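## Task

Carry the yellow tray onto the top of the two-door cabinet beside arm4, while the remaining three trays stay on the top of the two-door cabinet beside arm1; when finished, every tray's contents must still be standing inside that tray.

## Robot and tools

ROBOTS. Four identical i2rt Big YAM arms: arm1, arm2, arm3, arm4. Each has six revolute joints, a two-finger gripper and a wrist camera (arm1_cam_wrist to arm4_cam_wrist). Four fixed room cameras exist: cam_arm1, cam_arm2, cam_arm3, cam_arm4. Reach is about 1.0 m from the joint1 axis. Feet (base_link) in the scene frame, metres: arm1 (-3.345, -0.219, 1.054), arm2 (-0.664, 0.377, 0.935), arm3 (0.763, 2.496, 0.873), arm4 (0.752, -1.722, 0.886); each foot faces along its own +x. arm1 and arm4 are far apart, so a tray likely has to be handed along between arms.

FRAME. One shared scene frame, origin on the floor, +z up. The hand point lies between the finger pads, roughly 1 cm behind the tips; the fingers point along the hand's +z and open along its y. Hand poses are [x, y, z, qw, qx, qy, qz]: metres plus a unit quaternion, w first.

TOOL move. Arguments: arm1, arm2, arm3, arm4 (each optional, one object per arm) and cameras (list of names, or ["all"], or [] for none). An arm left out gets nothing new but may keep pushing toward its old target. Inside an arm's object:
- joints: absolute targets by name. joint1_rad -2.879..2.879 (base yaw, positive counter-clockwise seen from above, 0 = along the foot's +x); joint2_rad 0..3.141 (shoulder, 0 = upper arm pointing back, positive lifts it up and forward); joint3_rad 0..3.019 (elbow, 0 = folded, positive opens); joint4_rad -1.692..1.57 (wrist pitch, positive tips fingers up); joint5_rad -1.57..1.57 (sideways swing, positive to the arm's right); joint6_rad -2.094..2.094 (roll, positive clockwise seen from behind the hand); gripper_m 0..0.093 (gap between fingertips in metres, absolute). Done tolerances: ±0.045, ±0.14, ±0.09, ±0.055, ±0.03, ±0.035 rad, gripper ±0.003 m.
- min_time_s: 0.1..8 s, the shortest duration for this arm's joint motions; only lengthens, never shortens.
- target: one absolute hand pose (7 numbers as above, scene frame). The hand follows a straight line from its current hand_target to it. With target, joints may hold only gripper_m.
- speed: top speed of that line, 0.002..0.5 m/s (default 0.25); turning capped at twice that in rad/s. Only valid alongside target.
All hand paths in one call finish together, paced by the slowest; a path lasts 0.5..10 s and one call at most 15 s. Each control step clips the commanded pose to within 100 mm and 20 degrees of the measured one, then solves damped IK, favouring position. Expect a centimetre or more of error, lag, overshoot near full stretch, and wide swings when joints move at different rates. Paths ignore obstacles and other arms. A move with no arm parts just reports full state, images and the scene number.

TOOL wait: seconds 0..10, optional cameras; commands nothing new. TOOL zoom_image: camera name and region [x0, y0, x1, y1] in pixels of that camera's latest image (origin top-left, at most 504 by 504). TOOL finished_scene: scene = the current scene's number; irreversible, and later calls in the same reply go to the next scene.

RESULTS. Per arm: joint_positions, Joint velocities (rad/s, gripper m/s; "within noise" when still), joint torques (N m, arm joints only, include gravity and a per-unit offset; numbers 3 and 4 wrap at ±28), hand (measured pose) and hand_target (pose at the held joint targets). The move line gives each moved arm "done" or its worst status. off_target: stopped short and maybe still pushing. time_out: the joints get new targets near where they stood and keep pushing (listed in on_its_own, where "held at" is a target, not a reading); send reported positions to relax them. "joint command not followed" / "pose unreachable": a self/inter-arm clearance check withheld the motion, shown as not_followed; the arm may keep trying until given new targets. Arms not named appear under "as last shown" with "not commanded". The pictures line names the image order; images can lag the state slightly.

GRIPPING. On a hard object at full force gripper_m reads up to 0.005 m under the object width (some up to 0.002 over). Closed on nothing it reads 0.000..0.003. Commanding about 0.005 m below the first-contact reading gives full force (roughly 50..64 N per pad). Open well above the reading to release. Gripper closing on another arm's fingers counts as a robot-robot press.

CALIBRATION. Camera intrinsics and T_world_to_cam are given per camera (fisheye wrist cams, pinhole+radial room cams, 672x504); room cams may have shifted up to about 2.3 degrees and 9 mm. Printed hand positions drift more at long reach.

AVOID. Any hard press between two robots (fails and ends the scene); hard hits; arms pushing endlessly against things or held stretched (motors heat; MOTOR HOT at 85 °C, fault and collapse at 100 °C, reported as limit_stop_at_motor_heat); dropping or tipping trays so contents spill; slamming into fixed furniture; anything leaving the work area or reaching the floor. An occasional brief push may nudge loose objects. Carry trays level and slowly, set them down gently, and release only when still.

Each tool is called after "Call:" by a JSON object that holds its "api" and its "payload".

## Session

Call:
{"api": "move", "payload": {}}

Scene clock: 0.00 s.
Joint torques (N m): no reading
Motor temperatures (°C): arm1=[31 27 31 29 29 34 29] | arm2=[34 30 27 32 28 28 29] | arm3=[30 33 30 30 28 32 30] | arm4=[32 27 31 29 27 29 28]
Heat: arm1: hottest joint6_rad 34 °C; arm2: hottest joint1_rad 34 °C; arm3: hottest joint2_rad 33 °C; arm4: hottest joint1_rad 32 °C.
Joint velocities: within noise
arm1.joint_positions: joint1_rad=-0.483 joint2_rad=+0.611 joint3_rad=+1.352 joint4_rad=-1.563 joint5_rad=-0.101 joint6_rad=-0.249 gripper_m=+0.09396
arm1.joint_status: not commanded
arm1.hand: x=-3.5359 y=-0.1519 z=+1.5343 quat_wxyz=(+0.071, -0.928, +0.057, +0.361) (m; scene frame)
arm1.hand_target: x=-3.5352 y=-0.1521 z=+1.5455 quat_wxyz=(+0.075, -0.923, +0.056, +0.373) (m; scene frame)
arm1.hand_status: not commanded
arm2.joint_positions: joint1_rad=+0.276 joint2_rad=+0.604 joint3_rad=+1.429 joint4_rad=-1.155 joint5_rad=+0.102 joint6_rad=-0.663 gripper_m=+0.09396
arm2.joint_status: not commanded
arm2.hand: x=-0.9121 y=+0.3504 z=+1.5341 quat_wxyz=(-0.179, +0.757, +0.306, -0.548) (m; scene frame)
arm2.hand_target: x=-0.9083 y=+0.3511 z=+1.5437 quat_wxyz=(-0.181, +0.752, +0.303, -0.557) (m; scene frame)
arm2.hand_status: not commanded
arm3.joint_positions: joint1_rad=-0.181 joint2_rad=+0.624 joint3_rad=+1.365 joint4_rad=-1.296 joint5_rad=+0.077 joint6_rad=-0.729 gripper_m=+0.09396
arm3.joint_status: not commanded
arm3.hand: x=+1.0043 y=+2.5663 z=+1.4050 quat_wxyz=(-0.466, +0.426, -0.765, +0.132) (m; scene frame)
arm3.hand_target: x=+1.0021 y=+2.5656 z=+1.4154 quat_wxyz=(-0.475, +0.422, -0.760, +0.134) (m; scene frame)
arm3.hand_status: not commanded
arm4.joint_positions: joint1_rad=-0.152 joint2_rad=+0.644 joint3_rad=+1.428 joint4_rad=-1.488 joint5_rad=-0.198 joint6_rad=-0.129 gripper_m=+0.09396
arm4.joint_status: not commanded
arm4.hand: x=+0.9420 y=-1.8320 z=+1.4093 quat_wxyz=(-0.419, -0.205, -0.881, +0.081) (m; scene frame)
arm4.hand_target: x=+0.9408 y=-1.8309 z=+1.4217 quat_wxyz=(-0.431, -0.202, -0.875, +0.087) (m; scene frame)
arm4.hand_status: not commanded
pictures: arm1_cam_wrist, arm2_cam_wrist, arm3_cam_wrist, arm4_cam_wrist, cam_arm1, cam_arm2, cam_arm3, cam_arm4

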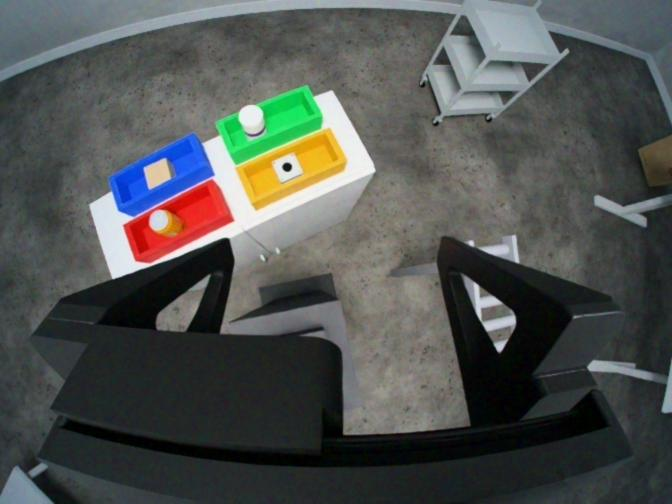

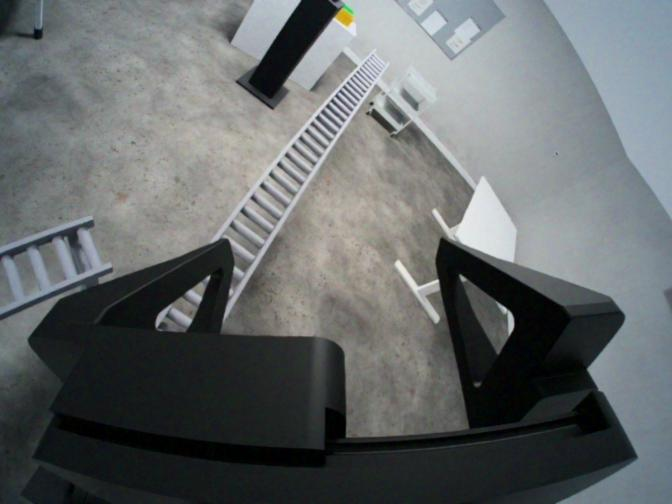

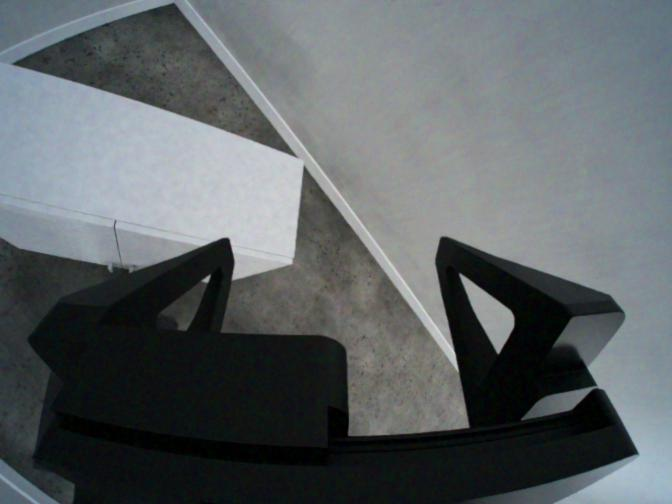

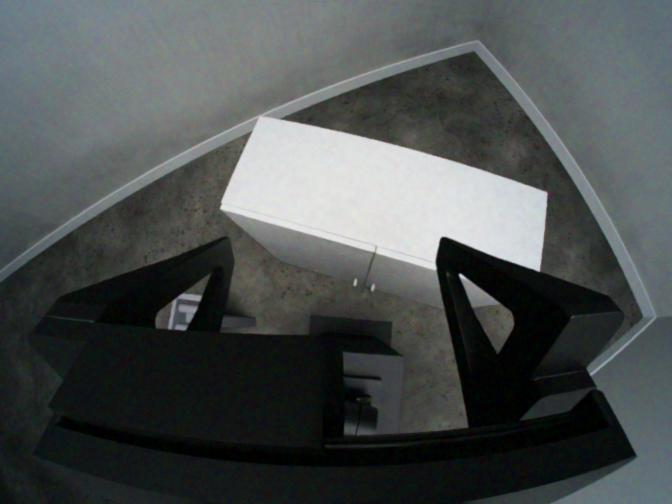

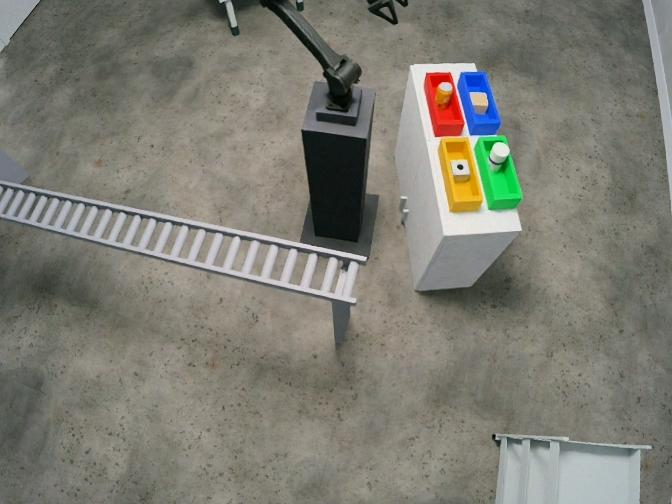

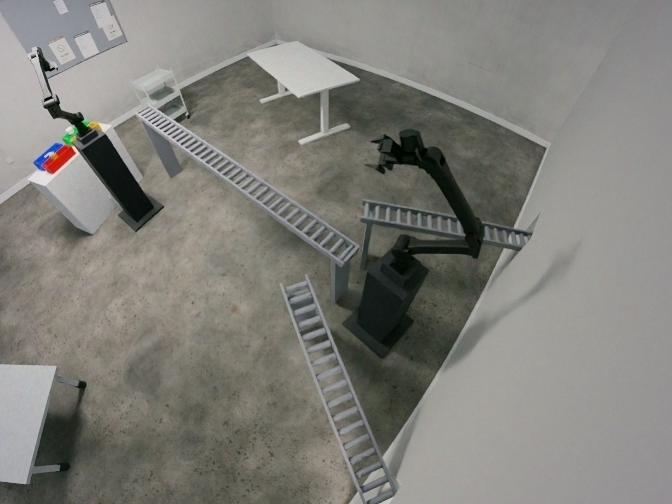

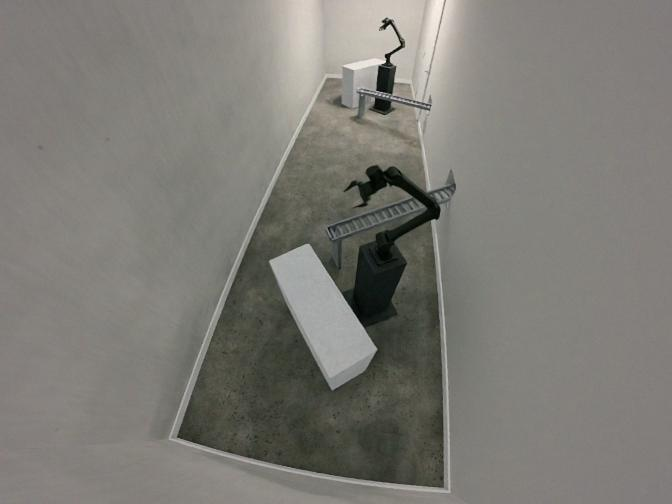

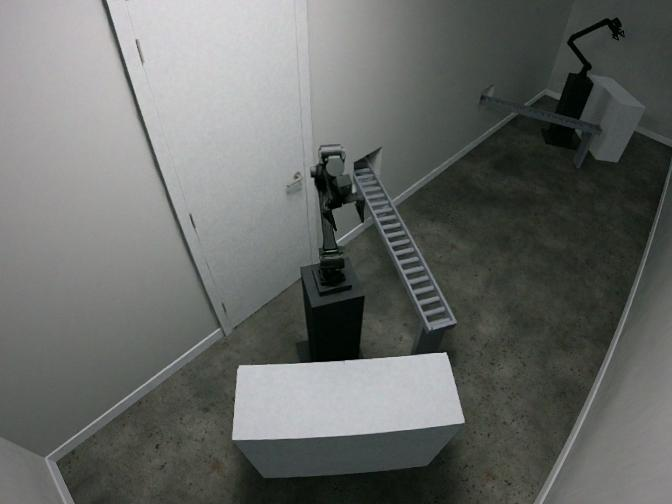

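Call:
{"api": "zoom_image", "payload": {"camera": "arm1_cam_wrist", "region": [80, 70, 400, 310]}}

Call:
{"api": "zoom_image", "payload": {"camera": "cam_arm2", "region": [250, 160, 550, 500]}}

Call:
{"api": "zoom_image", "payload": {"camera": "cam_arm1", "region": [260, 40, 560, 360]}}

Call:
{"api": "zoom_image", "payload": {"camera": "cam_arm4", "region": [220, 100, 520, 400]}}

Scaled by 1.575 from the camera's 672x504 image, which has a finer 960x720 frame.

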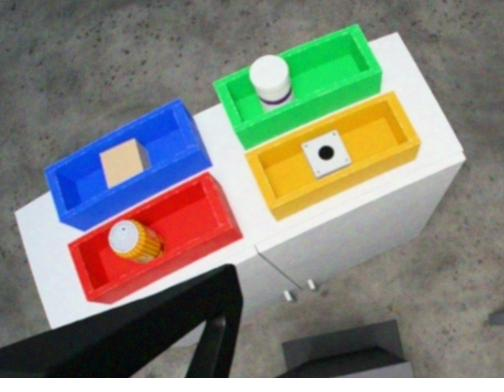

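Scaled by 1.482 from the camera's 672x504 image, which has a finer 960x720 frame.

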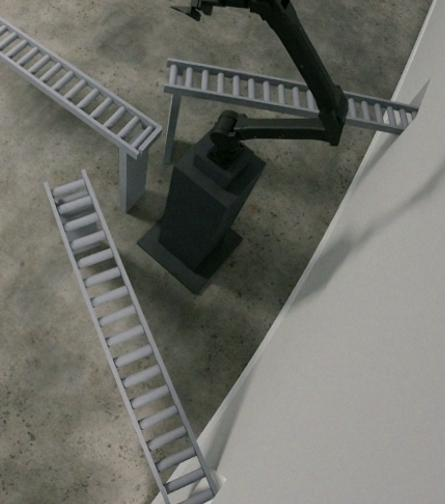

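Scaled by 1.575 from the camera's 672x504 image, which has a finer 960x720 frame.

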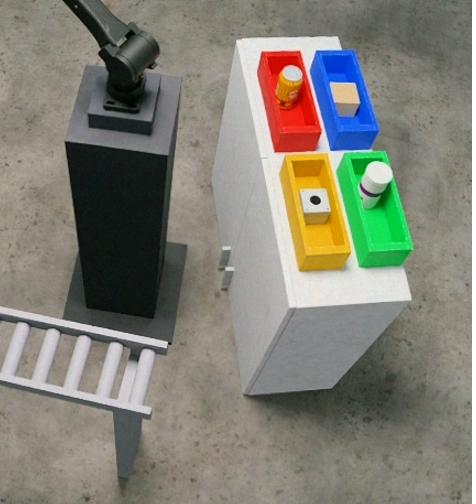

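Scaled by 1.680 from the camera's 672x504 image, which has a finer 960x720 frame.

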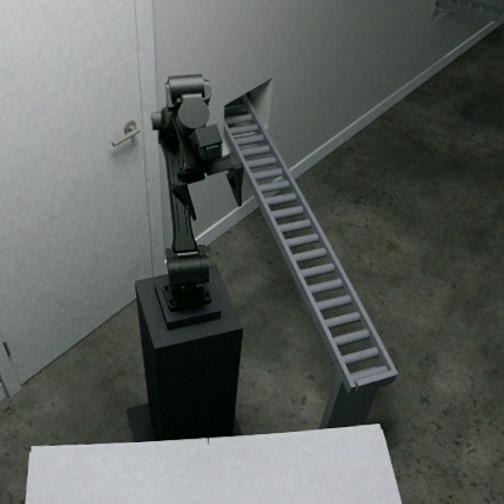

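Call:
{"api": "move", "payload": {"arm1": {"target":[-3.80,-0.13,1.12,0,0.783,-0.623,0],"speed":0.4}, "arm2": {"target":[-1.0,0.30,1.15,0,0.9997,-0.026,0],"speed":0.4}, "arm4": {"target":[1.14,-1.5,1.13,0,0.284,0.959,0],"speed":0.4}, "cameras": ["arm1_cam_wrist","arm2_cam_wrist","arm4_cam_wrist"]}}

Scene clock: 77.10 s.
Joint torques (N m): arm1=[-0.62 -11.75 11.45 0.49 -0.11 0.18] | arm2=[-1.73 -6.77 10.5 0.8 -0.18 0.07] | arm3=[0.56 1.61 8.8 2 0.01 0.08] | arm4=[1.85 -9.17 12.16 0.27 -0.04 0.06]
Motor temperatures (°C): arm1=[30 28 35 29 28 33 28] | arm2=[33 30 35 32 28 28 28] | arm3=[30 32 37 29 28 32 29] | arm4=[31 27 41 29 26 29 28]
Heat: arm1: hottest joint3_rad 35 °C; arm2: hottest joint3_rad 35 °C; arm3: hottest joint3_rad 37 °C; arm4: hottest joint3_rad 41 °C.
move: arm1 off_target; arm2 done; arm4 off_target
Joint velocities: within noise
arm1.joint_positions: joint1_rad=-0.258 joint2_rad=+1.667 joint3_rad=+1.118 joint4_rad=-1.063 joint5_rad=+0.008 joint6_rad=+1.138 gripper_m=+0.09396
arm1.joint_status: not commanded
arm1.hand: x=-3.7787 y=-0.1357 z=+1.1081 quat_wxyz=(+0.010, -0.789, +0.614, -0.018) (m; scene frame)
arm1.hand_target: x=-3.7992 y=-0.1302 z=+1.1204 quat_wxyz=(+0.000, -0.783, +0.622, +0.000) (m; scene frame)
arm1.hand_status: off_target (0.025 m and 2.7 deg from the pose sent, 0.492 m and 80.7 deg at the start)
arm2.joint_positions: joint1_rad=+0.338 joint2_rad=+1.217 joint3_rad=+1.125 joint4_rad=-1.456 joint5_rad=+0.003 joint6_rad=+0.267 gripper_m=+0.09396
arm2.joint_status: not commanded
arm2.hand: x=-0.9976 y=+0.2968 z=+1.1575 quat_wxyz=(+0.000, +1.000, -0.014, -0.006) (m; scene frame)
arm2.hand_target: x=-0.9999 y=+0.3000 z=+1.1501 quat_wxyz=(+0.000, +1.000, -0.026, +0.000) (m; scene frame)
arm2.hand_status: done (0.009 m and 1.5 deg from the pose sent, 0.397 m and 83.0 deg at the start)
arm3: as last shown
arm4.joint_positions: joint1_rad=+1.035 joint2_rad=+1.499 joint3_rad=+1.401 joint4_rad=-1.522 joint5_rad=+0.003 joint6_rad=+1.083 gripper_m=+0.09396
arm4.joint_status: not commanded
arm4.hand: x=+1.1281 y=-1.5133 z=+1.1139 quat_wxyz=(+0.017, -0.283, -0.959, +0.018) (m; scene frame)
arm4.hand_target: x=+1.1391 y=-1.5005 z=+1.1301 quat_wxyz=(+0.000, -0.284, -0.959, +0.000) (m; scene frame)
arm4.hand_status: off_target (0.024 m and 2.8 deg from the pose sent, 0.477 m and 51.0 deg at the start)
pictures: arm1_cam_wrist, arm2_cam_wrist, arm4_cam_wrist
camera_calibration:
arm1_cam_wrist: T_world_to_cam=[[0.965261, 0.255566, 0.0543804, 3.62065], [0.172583, -0.779866, 0.601685, -0.115495], [0.19618, -0.571398, -0.79688, 1.67219], [0, 0, 0, 1]] pos_world=[-3.80298, -0.0599026, 1.20513]
arm2_cam_wrist: T_world_to_cam=[[0.0359858, 0.999344, -0.00405882, -0.254887], [0.824749, -0.0274047, 0.564834, 0.183159], [0.564353, -0.0236735, -0.825194, 1.65173], [0, 0, 0, 1]] pos_world=[-1.07404, 0.298841, 1.25851]
arm4_cam_wrist: T_world_to_cam=[[-0.540759, -0.839768, 0.0486767, -0.714404], [-0.635089, 0.445534, 0.631, 0.686655], [-0.551581, 0.310305, -0.774254, 2.08107], [0, 0, 0, 1]] pos_world=[1.19764, -1.55163, 1.21277]

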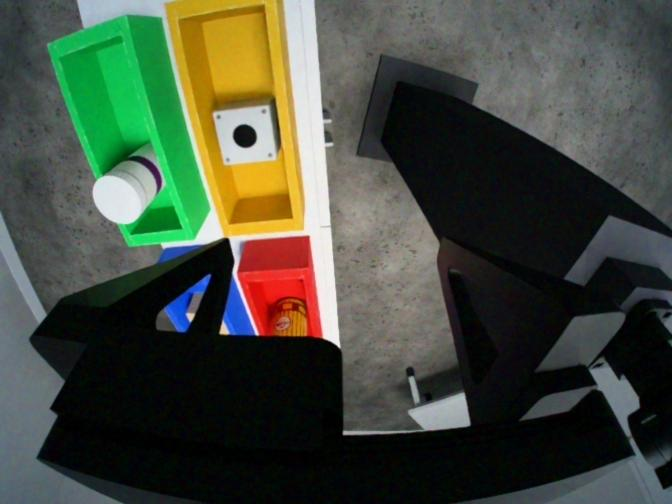

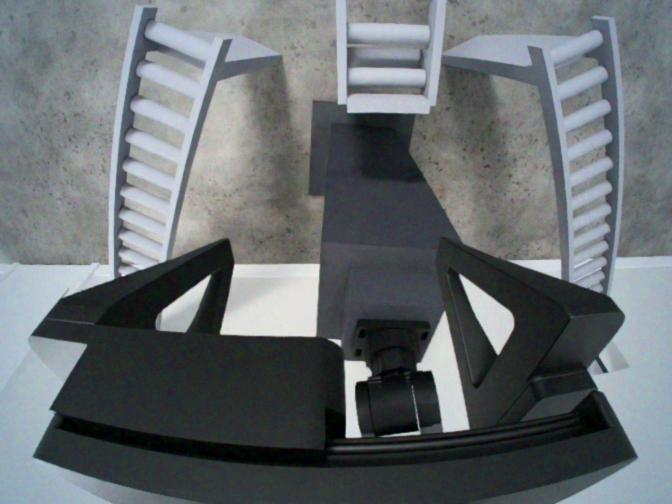

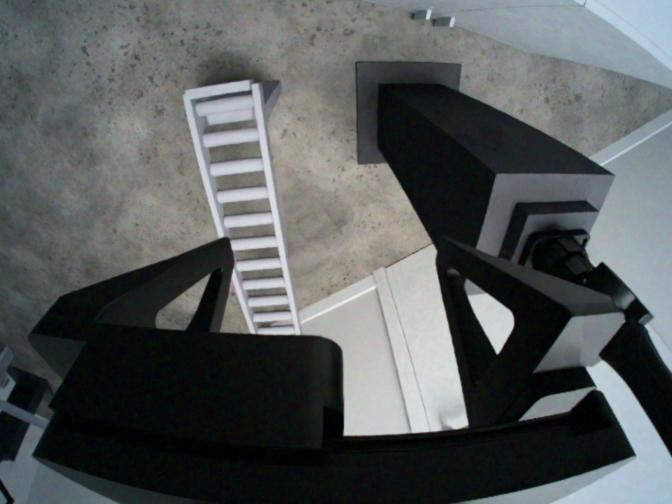

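Call:
{"api": "move", "payload": {"arm1": {"target":[-3.800,-0.193,0.985,0,0.804,-0.595,0],"joints":{"gripper_m":0.06}}, "cameras": ["arm1_cam_wrist","cam_arm1"]}}

Call:
{"api": "zoom_image", "payload": {"camera": "cam_arm1", "region": [380, 50, 540, 230]}}

Scene clock: 99.50 s.
Joint torques (N m): arm1=[-0.09 -13.39 6.12 0.81 -0.08 0.19] | arm2=[-1.67 -6.65 10.48 0.79 -0.18 0.08] | arm3=[0.44 1.49 8.83 2.06 0 0.09] | arm4=[1.9 -9.93 12.26 0.57 -0.05 0.03]
Motor temperatures (°C): arm1=[30 28 39 28 28 33 28] | arm2=[33 30 37 32 28 28 28] | arm3=[30 32 38 29 27 31 29] | arm4=[31 28 45 29 26 29 28]
Heat: arm1: hottest joint3_rad 39 °C; arm2: hottest joint3_rad 37 °C; arm3: hottest joint3_rad 38 °C; arm4: hottest joint3_rad 45 °C.
move: arm1 done
Joint velocities: within noise
arm1.joint_positions: joint1_rad=-0.130 joint2_rad=+1.890 joint3_rad=+1.030 joint4_rad=-0.720 joint5_rad=+0.007 joint6_rad=+1.203 gripper_m=+0.06007
arm1.joint_status: all done
arm1.hand: x=-3.7961 y=-0.1918 z=+0.9858 quat_wxyz=(+0.003, -0.808, +0.589, -0.004) (m; scene frame)
arm1.hand_target: x=-3.7999 y=-0.1930 z=+0.9849 quat_wxyz=(+0.000, -0.804, +0.595, +0.000) (m; scene frame)
arm1.hand_status: done (0.004 m and 1.0 deg from the pose sent, 0.138 m and 3.6 deg at the start)
arm2, arm3, arm4: as last shown
pictures: arm1_cam_wrist, cam_arm1
camera_calibration:
arm1_cam_wrist: T_world_to_cam=[[0.94858, 0.315483, 0.0258051, 3.63471], [0.239981, -0.769929, 0.591286, 0.185424], [0.206409, -0.554689, -0.806049, 1.59719], [0, 0, 0, 1]] pos_world=[-3.82199, -0.117983, 1.08398]

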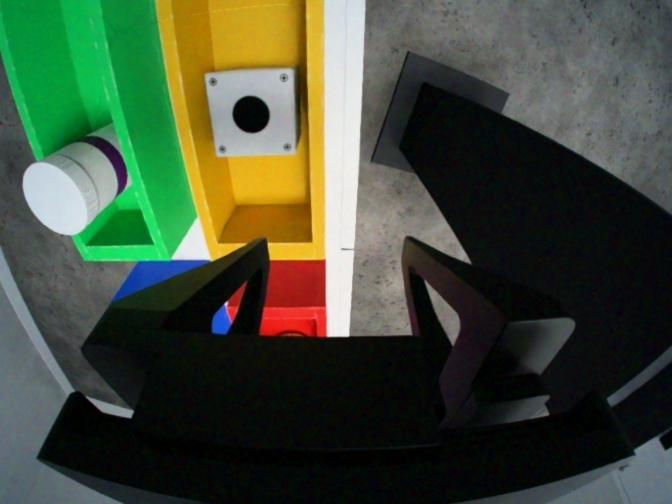

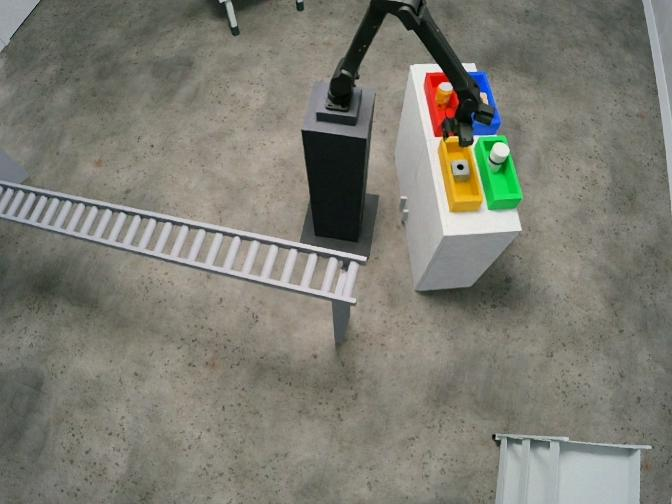

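Scaled by 2.800 from the camera's 672x504 image, which has a finer 960x720 frame.

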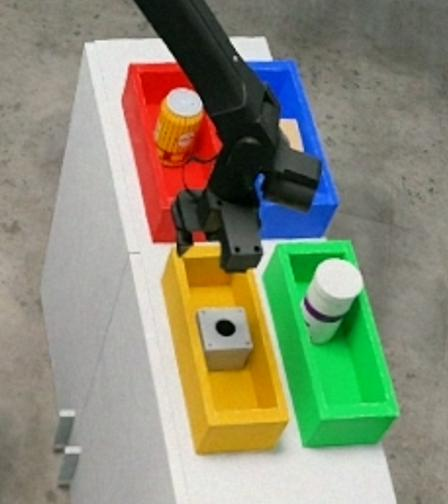

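Call:
{"api": "move", "payload": {"arm1": {"target":[-3.800,-0.190,0.935,0,0.804,-0.595,0]}, "cameras": ["arm1_cam_wrist","cam_arm1"]}}

Call:
{"api": "zoom_image", "payload": {"camera": "cam_arm1", "region": [400, 90, 520, 220]}}

Scene clock: 118.00 s.
Joint torques (N m): arm1=[-0.56 -13.8 5.04 0.84 -0.09 0.11] | arm2=[-1.55 -6.65 10.48 0.8 -0.18 0.08] | arm3=[0.5 1.49 8.85 2.02 0.01 0.1] | arm4=[1.9 -10.11 12.18 0.36 -0.02 0.06]
Motor temperatures (°C): arm1=[30 28 37 28 28 32 28] | arm2=[33 30 38 32 28 28 27] | arm3=[30 32 38 29 27 31 29] | arm4=[31 29 48 29 26 28 28]
Heat: arm1: hottest joint3_rad 37 °C; arm2: hottest joint3_rad 38 °C; arm3: hottest joint3_rad 38 °C; arm4: hottest joint3_rad 48 °C.
move: arm1 done
Joint velocities: within noise
arm1.joint_positions: joint1_rad=-0.130 joint2_rad=+1.999 joint3_rad=+1.027 joint4_rad=-0.602 joint5_rad=+0.007 joint6_rad=+1.203 gripper_m=+0.06007
arm1.joint_status: not commanded
arm1.hand: x=-3.7992 y=-0.1919 z=+0.9375 quat_wxyz=(+0.002, -0.808, +0.589, -0.001) (m; scene frame)
arm1.hand_target: x=-3.8000 y=-0.1900 z=+0.9350 quat_wxyz=(+0.000, -0.804, +0.595, +0.000) (m; scene frame)
arm1.hand_status: done (0.003 m and 0.9 deg from the pose sent, 0.051 m and 1.0 deg at the start)
arm2, arm3, arm4: as last shown
pictures: arm1_cam_wrist, cam_arm1
camera_calibration:
arm1_cam_wrist: T_world_to_cam=[[0.948985, 0.314655, 0.0204862, 3.64532], [0.242682, -0.770311, 0.589683, 0.226389], [0.201327, -0.554629, -0.807375, 1.54075], [0, 0, 0, 1]] pos_world=[-3.82449, -0.118081, 1.03579]

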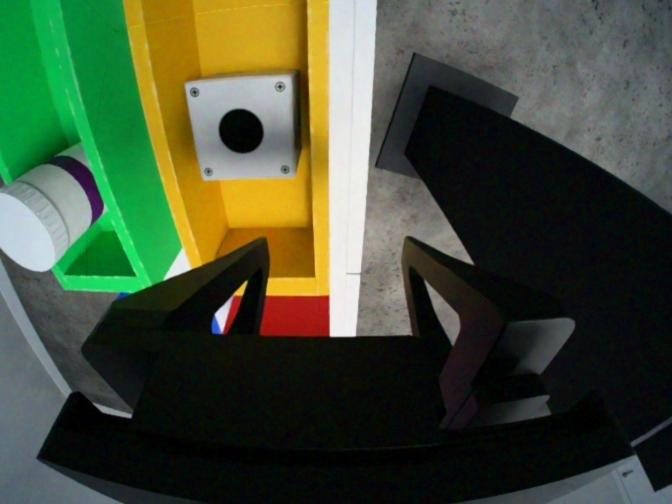

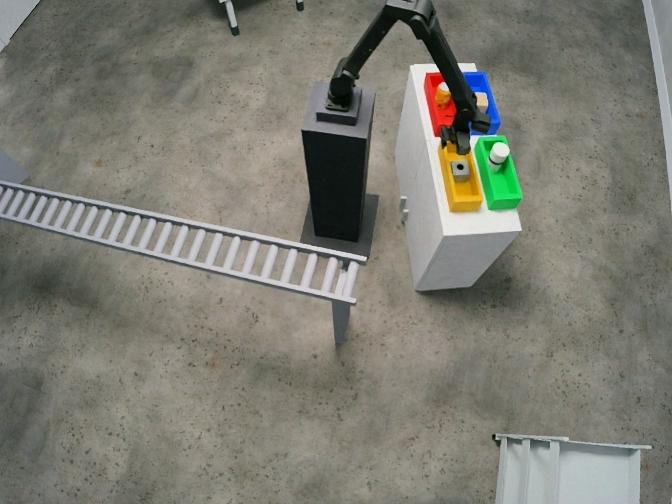

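Scaled by 3.877 from the camera's 672x504 image, which has a finer 960x720 frame.

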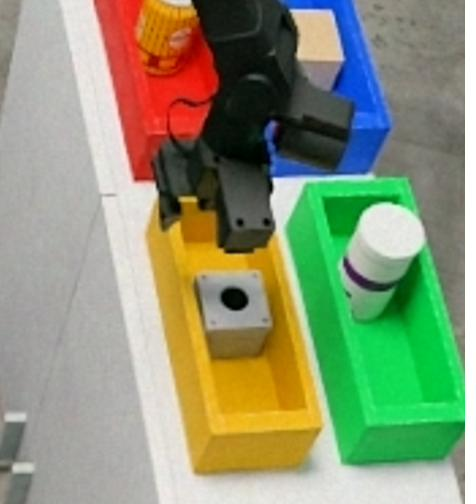

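Call:
{"api": "move", "payload": {"arm1": {"target":[-3.797,-0.217,0.895,0,0.804,-0.595,0],"speed":0.15}, "cameras": ["arm1_cam_wrist"]}}

Call:
{"api": "move", "payload": {"arm1": {"target":[-3.797,-0.217,0.850,0,0.804,-0.595,0],"speed":0.1}, "cameras": ["arm1_cam_wrist","cam_arm1"]}}

Call:
{"api": "zoom_image", "payload": {"camera": "cam_arm1", "region": [400, 90, 520, 220]}}

Scene clock: 130.70 s.
Joint torques (N m): arm1=[-0.03 -13.98 4.31 0.84 -0.05 0.18] | arm2=[-1.61 -6.71 10.5 0.81 -0.18 0.08] | arm3=[0.5 1.61 8.8 2.07 -0.01 0.08] | arm4=[1.9 -9.41 12.3 0.35 -0.08 0.08]
Motor temperatures (°C): arm1=[30 29 36 28 28 32 28] | arm2=[33 30 38 32 28 28 27] | arm3=[30 32 38 29 27 31 29] | arm4=[31 29 49 29 26 28 28]
Heat: arm1: hottest joint3_rad 36 °C; arm2: hottest joint3_rad 38 °C; arm3: hottest joint3_rad 38 °C; arm4: hottest joint3_rad 49 °C.
move: arm1 done
Joint velocities: within noise
arm1.joint_positions: joint1_rad=-0.078 joint2_rad=+2.088 joint3_rad=+1.022 joint4_rad=-0.506 joint5_rad=+0.007 joint6_rad=+1.254 gripper_m=+0.06007
arm1.joint_status: not commanded
arm1.hand: x=-3.7972 y=-0.2157 z=+0.8983 quat_wxyz=(+0.001, -0.808, +0.589, +0.000) (m; scene frame)
arm1.hand_target: x=-3.7970 y=-0.2170 z=+0.8950 quat_wxyz=(+0.000, -0.804, +0.595, +0.000) (m; scene frame)
arm1.hand_status: done (0.004 m and 0.9 deg from the pose sent, 0.049 m and 0.9 deg at the start)
arm2, arm3, arm4: as last shown
pictures: arm1_cam_wrist
camera_calibration:
arm1_cam_wrist: T_world_to_cam=[[0.948798, 0.315346, 0.0184276, 3.65299], [0.244573, -0.770277, 0.588946, 0.238467], [0.199916, -0.554284, -0.807962, 1.49073], [0, 0, 0, 1]] pos_world=[-3.82229, -0.141982, 0.996692]

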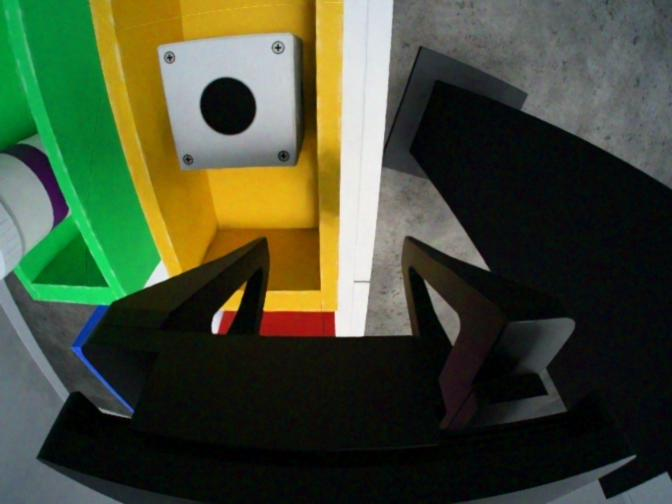

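Scene clock: 131.83 s.
Joint torques (N m): arm1=[-0.15 -14.33 5.16 0.79 -0.09 0.19] | arm2=[-1.67 -6.77 10.48 0.79 -0.18 0.08] | arm3=[0.38 1.67 8.76 2 0.01 0.09] | arm4=[1.67 -9.82 12.51 0.38 -0.04 0.07]
Motor temperatures (°C): arm1=[30 29 36 28 28 32 28] | arm2=[33 30 38 32 28 28 27] | arm3=[30 32 38 29 27 31 29] | arm4=[31 29 49 29 26 28 28]
Heat: arm1: hottest joint3_rad 36 °C; arm2: hottest joint3_rad 38 °C; arm3: hottest joint3_rad 38 °C; arm4: hottest joint3_rad 49 °C.
move: arm1 off_target
Joint velocities: within noise
arm1.joint_positions: joint1_rad=-0.078 joint2_rad=+2.201 joint3_rad=+1.022 joint4_rad=-0.415 joint5_rad=+0.007 joint6_rad=+1.254 gripper_m=+0.06007
arm1.joint_status: not commanded
arm1.hand: x=-3.7849 y=-0.2160 z=+0.8501 quat_wxyz=(+0.007, -0.808, +0.589, -0.009) (m; scene frame)
arm1.hand_target: x=-3.7969 y=-0.2170 z=+0.8503 quat_wxyz=(+0.000, -0.804, +0.595, +0.000) (m; scene frame)
arm1.hand_status: off_target (0.012 m and 1.6 deg from the pose sent, 0.048 m and 0.9 deg at the start)
arm2, arm3, arm4: as last shown
pictures: arm1_cam_wrist, cam_arm1
camera_calibration:
arm1_cam_wrist: T_world_to_cam=[[0.948162, 0.315469, 0.0383133, 3.62304], [0.23226, -0.770213, 0.593992, 0.212783], [0.216896, -0.554302, -0.803558, 1.50962], [0, 0, 0, 1]] pos_world=[-3.81208, -0.142282, 0.947863]

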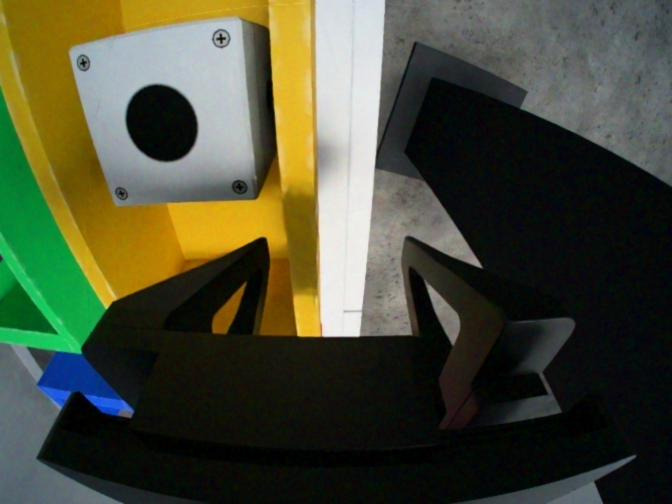

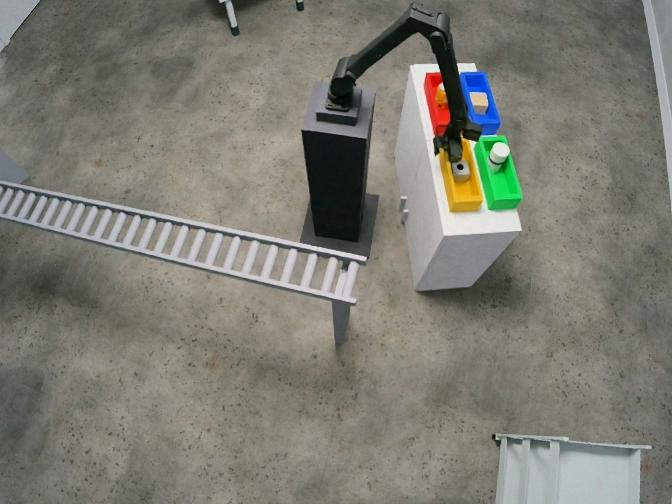

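Scaled by 3.877 from the camera's 672x504 image, which has a finer 960x720 frame.

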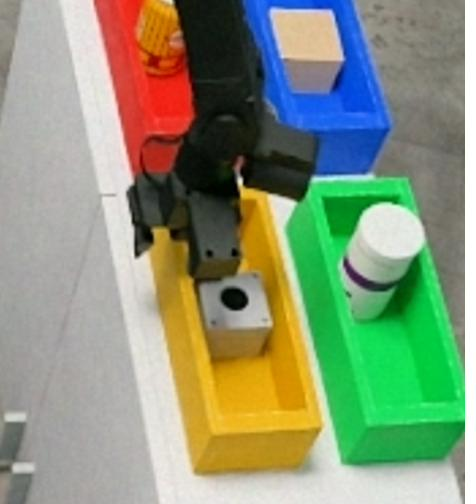

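Call:
{"api": "move", "payload": {"arm1": {"target":[-3.807,-0.219,0.842,0,0.804,-0.595,0],"speed":0.1,"joints":{"gripper_m":0.035}}, "cameras": ["arm1_cam_wrist"]}}

Call:
{"api": "move", "payload": {"arm1": {"joints":{"gripper_m":0.0}}, "cameras": ["arm1_cam_wrist"]}}

Scene clock: 139.73 s.
Joint torques (N m): arm1=[0.21 -14.15 5.83 0.62 -0.09 0.19] | arm2=[-1.61 -6.71 10.48 0.8 -0.18 0.08] | arm3=[0.5 1.61 8.85 2.06 -0.01 0.09] | arm4=[2.08 -10.34 12.19 0.53 -0.04 0.07]
Motor temperatures (°C): arm1=[30 30 35 28 28 32 28] | arm2=[33 30 38 32 28 28 27] | arm3=[30 32 38 29 27 31 29] | arm4=[31 29 50 29 26 28 28]
Heat: arm1: hottest joint3_rad 35 °C; arm2: hottest joint3_rad 38 °C; arm3: hottest joint3_rad 38 °C; arm4: hottest joint3_rad 50 °C.
move: arm1 off_target
Joint velocities: within noise
arm1.joint_positions: joint1_rad=-0.078 joint2_rad=+2.226 joint3_rad=+1.050 joint4_rad=-0.414 joint5_rad=+0.007 joint6_rad=+1.258 gripper_m=+0.03507
arm1.joint_status: all done
arm1.hand: x=-3.7934 y=-0.2160 z=+0.8434 quat_wxyz=(+0.006, -0.807, +0.590, -0.007) (m; scene frame)
arm1.hand_target: x=-3.8068 y=-0.2190 z=+0.8423 quat_wxyz=(+0.000, -0.804, +0.595, +0.000) (m; scene frame)
arm1.hand_status: off_target (0.014 m and 1.3 deg from the pose sent, 0.024 m and 1.6 deg at the start)
arm2, arm3, arm4: as last shown
pictures: arm1_cam_wrist
camera_calibration:
arm1_cam_wrist: T_world_to_cam=[[0.949482, 0.311858, 0.0350656, 3.63833], [0.231371, -0.771128, 0.593151, 0.215823], [0.212019, -0.555073, -0.804327, 1.48816], [0, 0, 0, 1]] pos_world=[-3.81998, -0.142177, 0.941368]

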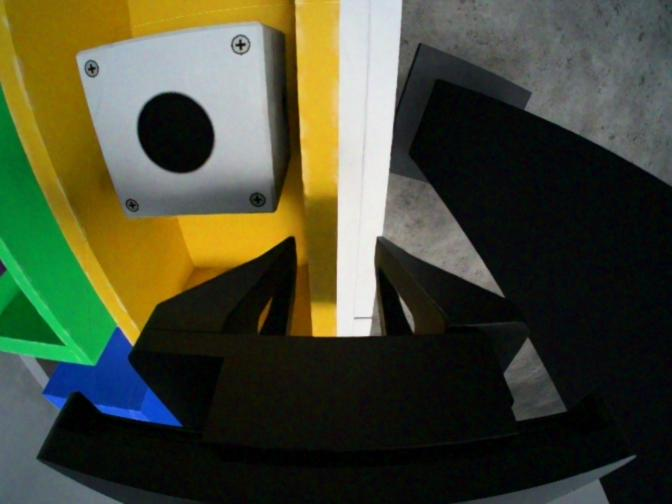

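Scene clock: 140.30 s.
Joint torques (N m): arm1=[0.21 -14.21 5.52 0.64 -0.01 0.18] | arm2=[-1.67 -6.71 10.51 0.79 -0.18 0.07] | arm3=[0.38 1.55 8.84 2.04 -0.01 0.09] | arm4=[2.32 -9.41 12.34 0.29 -0.05 0.06]
Motor temperatures (°C): arm1=[30 30 35 28 28 32 28] | arm2=[33 30 38 32 28 28 27] | arm3=[30 32 38 29 27 31 29] | arm4=[31 29 50 29 26 28 28]
Heat: arm1: hottest joint3_rad 35 °C; arm2: hottest joint3_rad 38 °C; arm3: hottest joint3_rad 38 °C; arm4: hottest joint3_rad 50 °C.
move: arm1 off_target
Joint velocities: within noise
arm1.joint_positions: joint1_rad=-0.078 joint2_rad=+2.226 joint3_rad=+1.054 joint4_rad=-0.414 joint5_rad=+0.005 joint6_rad=+1.259 gripper_m=+0.01063
arm1.joint_status: gripper_m off_target (ended at +0.01066, target +0.00000)
arm1.hand: x=-3.7961 y=-0.2163 z=+0.8441 quat_wxyz=(+0.004, -0.807, +0.591, -0.006) (m; scene frame)
arm1.hand_target: x=-3.8069 y=-0.2189 z=+0.8424 quat_wxyz=(+0.000, -0.804, +0.595, +0.000) (m; scene frame)
arm1.hand_status: not commanded
arm2, arm3, arm4: as last shown
pictures: arm1_cam_wrist
camera_calibration:
arm1_cam_wrist: T_world_to_cam=[[0.949895, 0.311119, 0.0300769, 3.6466], [0.233464, -0.770182, 0.59356, 0.223645], [0.207833, -0.556798, -0.804228, 1.47271], [0, 0, 0, 1]] pos_world=[-3.82218, -0.142277, 0.941972]

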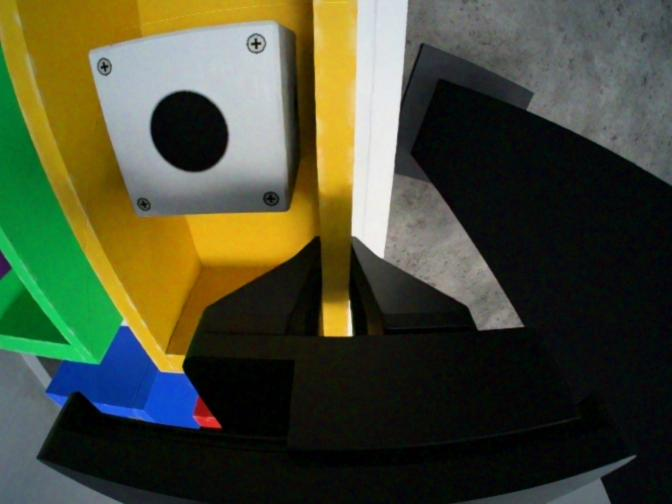

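Call:
{"api": "move", "payload": {"arm1": {"target":[-3.800,-0.219,0.90,0,0.804,-0.595,0],"speed":0.1}}}

Call:
{"api": "move", "payload": {"arm1": {"target":[-3.790,-0.219,1.20,0,0.804,-0.595,0],"speed":0.25}, "cameras": ["arm1_cam_wrist","cam_arm1"]}}

Call:
{"api": "zoom_image", "payload": {"camera": "cam_arm1", "region": [360, 30, 560, 230]}}

Scene clock: 146.07 s.
Joint torques (N m): arm1=[0.21 -19.31 4.46 0.35 0.07 0.19] | arm2=[-1.67 -6.77 10.5 0.81 -0.19 0.08] | arm3=[0.5 1.44 8.81 2.04 0 0.09] | arm4=[2.49 -10.23 12.26 0.39 -0.08 0.02]
Motor temperatures (°C): arm1=[30 30 35 28 28 32 28] | arm2=[33 30 38 32 28 28 27] | arm3=[30 32 38 29 27 31 29] | arm4=[31 29 50 29 26 28 28]
Heat: arm1: hottest joint3_rad 35 °C; arm2: hottest joint3_rad 38 °C; arm3: hottest joint3_rad 38 °C; arm4: hottest joint3_rad 50 °C.
move: arm1 off_target
Joint velocities: within noise
arm1.joint_positions: joint1_rad=-0.078 joint2_rad=+2.140 joint3_rad=+1.020 joint4_rad=-0.508 joint5_rad=+0.003 joint6_rad=+1.259 gripper_m=+0.01063
arm1.joint_status: not commanded
arm1.hand: x=-3.7806 y=-0.2167 z=+0.8762 quat_wxyz=(+0.015, -0.807, +0.591, -0.024) (m; scene frame)
arm1.hand_target: x=-3.7994 y=-0.2190 z=+0.8994 quat_wxyz=(+0.000, -0.804, +0.595, +0.000) (m; scene frame)
arm1.hand_status: off_target (0.031 m and 3.3 deg from the pose sent, 0.056 m and 1.1 deg at the start)
arm2, arm4: as last shown
arm3.joint_positions: joint1_rad=-0.181 joint2_rad=+0.624 joint3_rad=+1.365 joint4_rad=-1.296 joint5_rad=+0.077 joint6_rad=-0.729 gripper_m=+0.09396
arm3.joint_status: not commanded
arm3.hand: x=+1.0043 y=+2.5663 z=+1.4050 quat_wxyz=(-0.466, +0.426, -0.765, +0.132) (m; scene frame)
arm3.hand_target: x=+1.0021 y=+2.5656 z=+1.4154 quat_wxyz=(-0.475, +0.422, -0.760, +0.134) (m; scene frame)
arm3.hand_status: not commanded
pictures: none

Scene clock: 148.17 s.
Joint torques (N m): arm1=[0.38 -14.04 14.31 0.25 0.06 0.23] | arm2=[-1.73 -6.71 10.48 0.8 -0.18 0.08] | arm3=[0.56 1.49 8.81 2.04 0 0.08] | arm4=[1.38 -9.35 12.29 0.34 -0.03 0.04]
Motor temperatures (°C): arm1=[30 30 35 28 28 32 28] | arm2=[33 30 38 32 28 28 27] | arm3=[30 32 39 29 27 31 29] | arm4=[31 29 50 29 26 28 28]
Heat: arm1: hottest joint3_rad 35 °C; arm2: hottest joint3_rad 38 °C; arm3: hottest joint3_rad 39 °C; arm4: hottest joint3_rad 50 °C.
move: arm1 off_target
Joint velocities: within noise
arm1.joint_positions: joint1_rad=-0.076 joint2_rad=+1.570 joint3_rad=+1.151 joint4_rad=-1.255 joint5_rad=+0.002 joint6_rad=+1.260 gripper_m=+0.01063
arm1.joint_status: not commanded
arm1.hand: x=-3.7578 y=-0.2159 z=+1.1618 quat_wxyz=(+0.029, -0.806, +0.590, -0.042) (m; scene frame)
arm1.hand_target: x=-3.7869 y=-0.2190 z=+1.2007 quat_wxyz=(-0.001, -0.804, +0.595, +0.000) (m; scene frame)
arm1.hand_status: off_target (0.050 m and 5.9 deg from the pose sent, 0.324 m and 3.3 deg at the start; pose on its path clipped on 7 of 63 steps)
arm2.joint_positions: joint1_rad=+0.338 joint2_rad=+1.217 joint3_rad=+1.125 joint4_rad=-1.456 joint5_rad=+0.003 joint6_rad=+0.267 gripper_m=+0.09396
arm2.joint_status: not commanded
arm2.hand: x=-0.9976 y=+0.2968 z=+1.1575 quat_wxyz=(+0.000, +1.000, -0.014, -0.006) (m; scene frame)
arm2.hand_target: x=-0.9999 y=+0.3000 z=+1.1501 quat_wxyz=(+0.000, +1.000, -0.026, +0.000) (m; scene frame)
arm2.hand_status: not commanded
arm3: as last shown
arm4.joint_positions: joint1_rad=+1.035 joint2_rad=+1.499 joint3_rad=+1.401 joint4_rad=-1.522 joint5_rad=+0.003 joint6_rad=+1.083 gripper_m=+0.09396
arm4.joint_status: not commanded
arm4.hand: x=+1.1281 y=-1.5133 z=+1.1139 quat_wxyz=(+0.017, -0.283, -0.959, +0.018) (m; scene frame)
arm4.hand_target: x=+1.1391 y=-1.5005 z=+1.1301 quat_wxyz=(+0.000, -0.284, -0.959, +0.000) (m; scene frame)
arm4.hand_status: not commanded
pictures: arm1_cam_wrist, cam_arm1
camera_calibration:
arm1_cam_wrist: T_world_to_cam=[[0.943497, 0.311686, 0.112544, 3.4808], [0.180466, -0.768117, 0.614353, -0.196498], [0.277932, -0.559329, -0.780964, 1.9564], [0, 0, 0, 1]] pos_world=[-3.79241, -0.14158, 1.25685]

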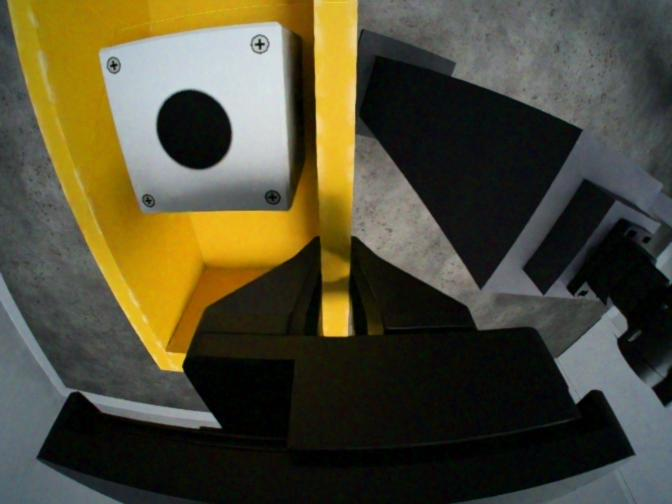

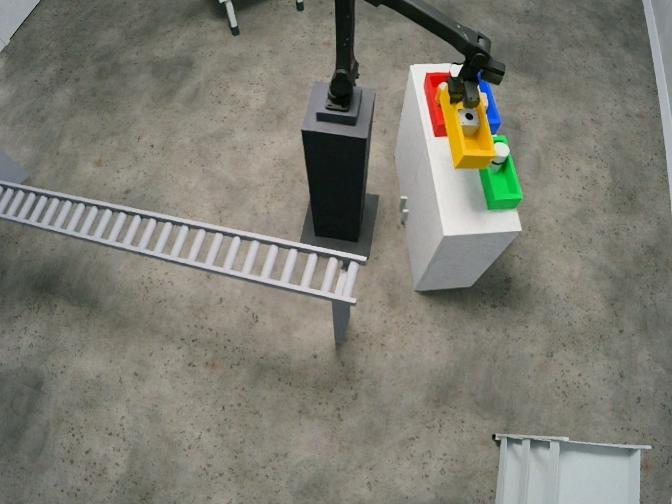

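Scaled by 2.520 from the camera's 672x504 image, which has a finer 960x720 frame.

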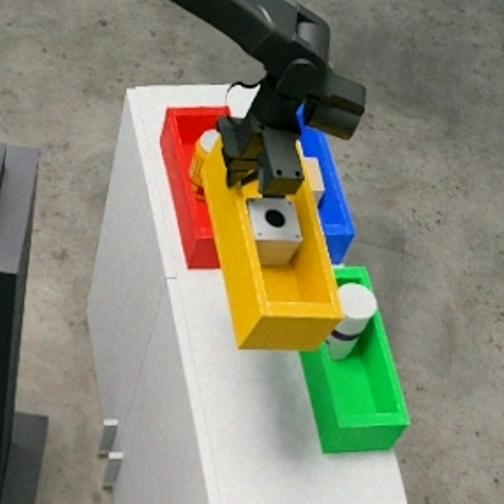

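Call:
{"api": "move", "payload": {"arm1": {"joints":{"joint1_rad":-1.41,"joint6_rad":1.85},"min_time_s":3.5}, "cameras": ["arm1_cam_wrist","cam_arm1","cam_arm2"]}}

Call:
{"api": "zoom_image", "payload": {"camera": "cam_arm1", "region": [180, 100, 480, 360]}}

Scene clock: 161.60 s.
Joint torques (N m): arm1=[-0.03 -14.1 14.31 0.06 0.24 0.24] | arm2=[-1.61 -6.77 10.48 0.79 -0.18 0.08] | arm3=[0.44 1.67 8.84 2.02 0 0.11] | arm4=[2.14 -9.93 12.31 0.29 -0.06 0.04]
Motor temperatures (°C): arm1=[30 30 39 28 28 32 29] | arm2=[33 30 38 31 28 28 27] | arm3=[30 32 39 29 27 31 29] | arm4=[31 29 51 29 26 28 28]
Heat: arm1: hottest joint3_rad 39 °C; arm2: hottest joint3_rad 38 °C; arm3: hottest joint3_rad 39 °C; arm4: hottest joint3_rad 51 °C.
move: arm1 done
Joint velocities: within noise
arm1.joint_positions: joint1_rad=-1.413 joint2_rad=+1.570 joint3_rad=+1.151 joint4_rad=-1.255 joint5_rad=-0.002 joint6_rad=+1.828 gripper_m=+0.01063
arm1.joint_status: all done
arm1.hand: x=-3.4393 y=+0.1838 z=+1.1596 quat_wxyz=(+0.011, +0.013, +0.998, -0.053) (m; scene frame)
arm1.hand_target: x=-3.4462 y=+0.2123 z=+1.1983 quat_wxyz=(+0.002, +0.023, +1.000, -0.002) (m; scene frame)
arm1.hand_status: not commanded
arm2, arm3, arm4: as last shown
pictures: arm1_cam_wrist, cam_arm1, cam_arm2
camera_calibration:
arm1_cam_wrist: T_world_to_cam=[[-0.0186887, -0.992412, 0.121529, -0.0240126], [-0.819584, 0.0848244, 0.566645, -3.48645], [-0.572654, -0.0890135, -0.81495, -0.882707], [0, 0, 0, 1]] pos_world=[-3.36337, 0.193333, 1.25913]

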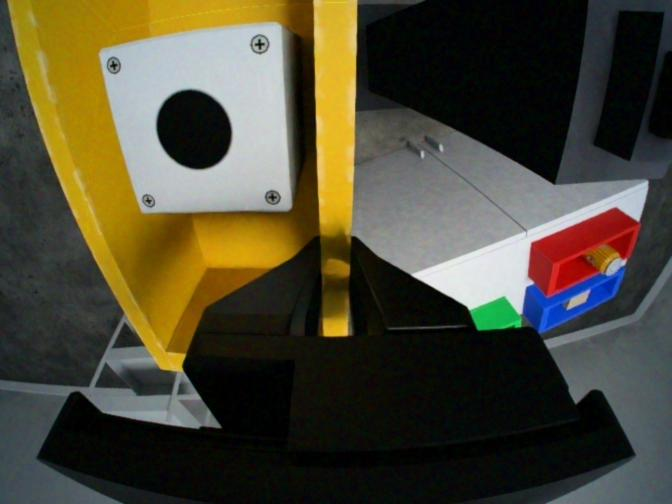

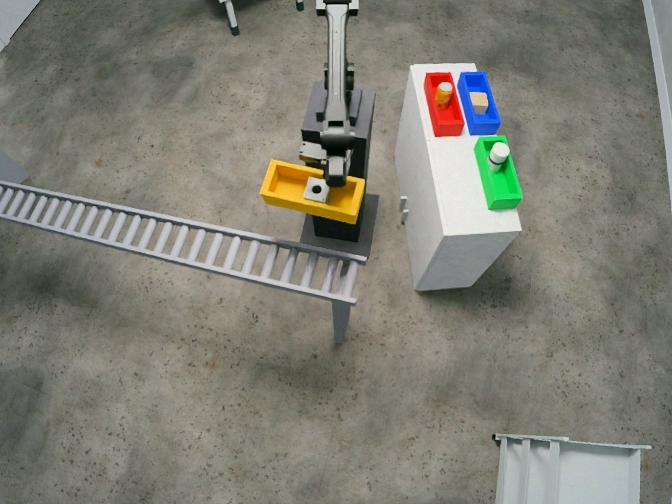

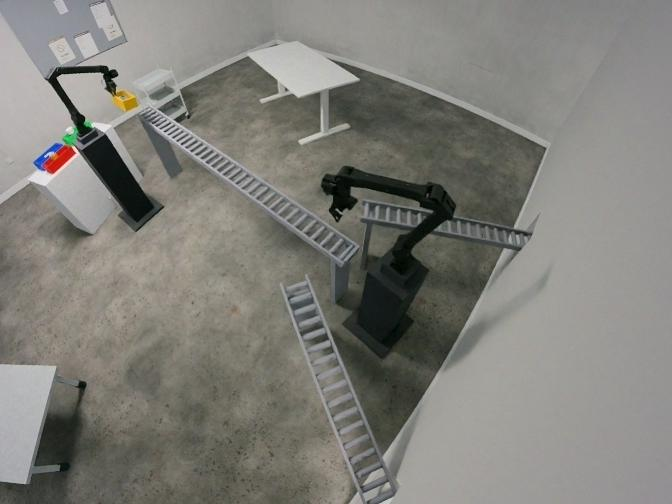

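Scaled by 1.680 from the camera's 672x504 image, which has a finer 960x720 frame.

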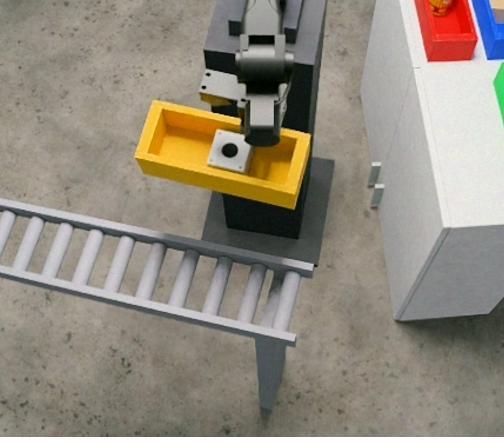

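Call:
{"api": "move", "payload": {"arm1": {"target":[-3.437,0.385,1.10,-0.008,0.008,0.999,0.045],"speed":0.2}, "cameras": ["cam_arm1"]}}

Call:
{"api": "zoom_image", "payload": {"camera": "cam_arm1", "region": [220, 120, 460, 340]}}

Scene clock: 192.43 s.
Joint torques (N m): arm1=[-0.73 -19.84 14.01 0.68 0.18 -0.16] | arm2=[-1.67 -6.77 10.48 0.8 -0.18 0.08] | arm3=[0.56 1.49 8.81 2.03 0 0.09] | arm4=[1.73 -10.46 12.29 0.38 -0.08 0.07]
Motor temperatures (°C): arm1=[30 30 44 28 28 32 29] | arm2=[33 30 38 31 28 28 27] | arm3=[30 32 39 29 27 31 29] | arm4=[31 29 53 28 26 28 28]
Heat: arm1: hottest joint3_rad 44 °C; arm2: hottest joint3_rad 38 °C; arm3: hottest joint3_rad 39 °C; arm4: hottest joint3_rad 53 °C.
move: arm1 off_target
Joint velocities: within noise
arm1.joint_positions: joint1_rad=-1.486 joint2_rad=+2.001 joint3_rad=+1.481 joint4_rad=-1.064 joint5_rad=-0.004 joint6_rad=+1.754 gripper_m=+0.01063
arm1.joint_status: not commanded
arm1.hand: x=-3.4348 y=+0.3437 z=+1.0600 quat_wxyz=(-0.001, +0.013, +1.000, -0.010) (m; scene frame)
arm1.hand_target: x=-3.4363 y=+0.3814 z=+1.1020 quat_wxyz=(-0.008, +0.008, +0.999, +0.046) (m; scene frame)
arm1.hand_status: off_target (0.058 m and 6.3 deg from the pose sent, 0.210 m and 11.5 deg at the start)
arm2, arm3, arm4: as last shown
pictures: cam_arm1

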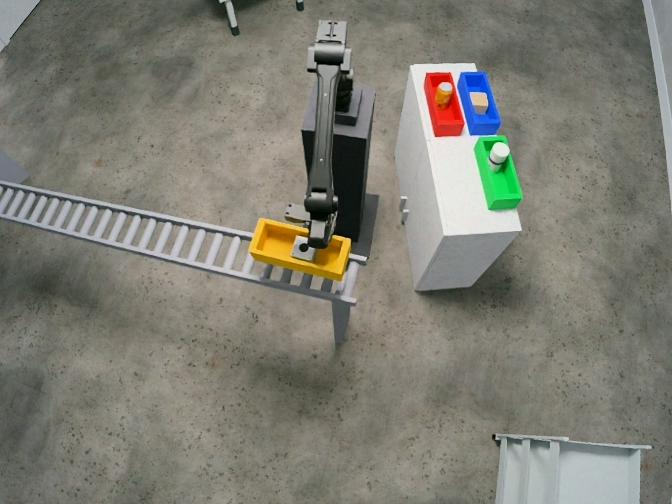

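Scaled by 2.100 from the camera's 672x504 image, which has a finer 960x720 frame.

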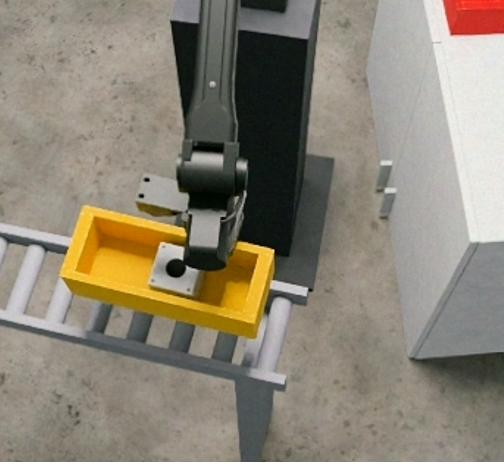

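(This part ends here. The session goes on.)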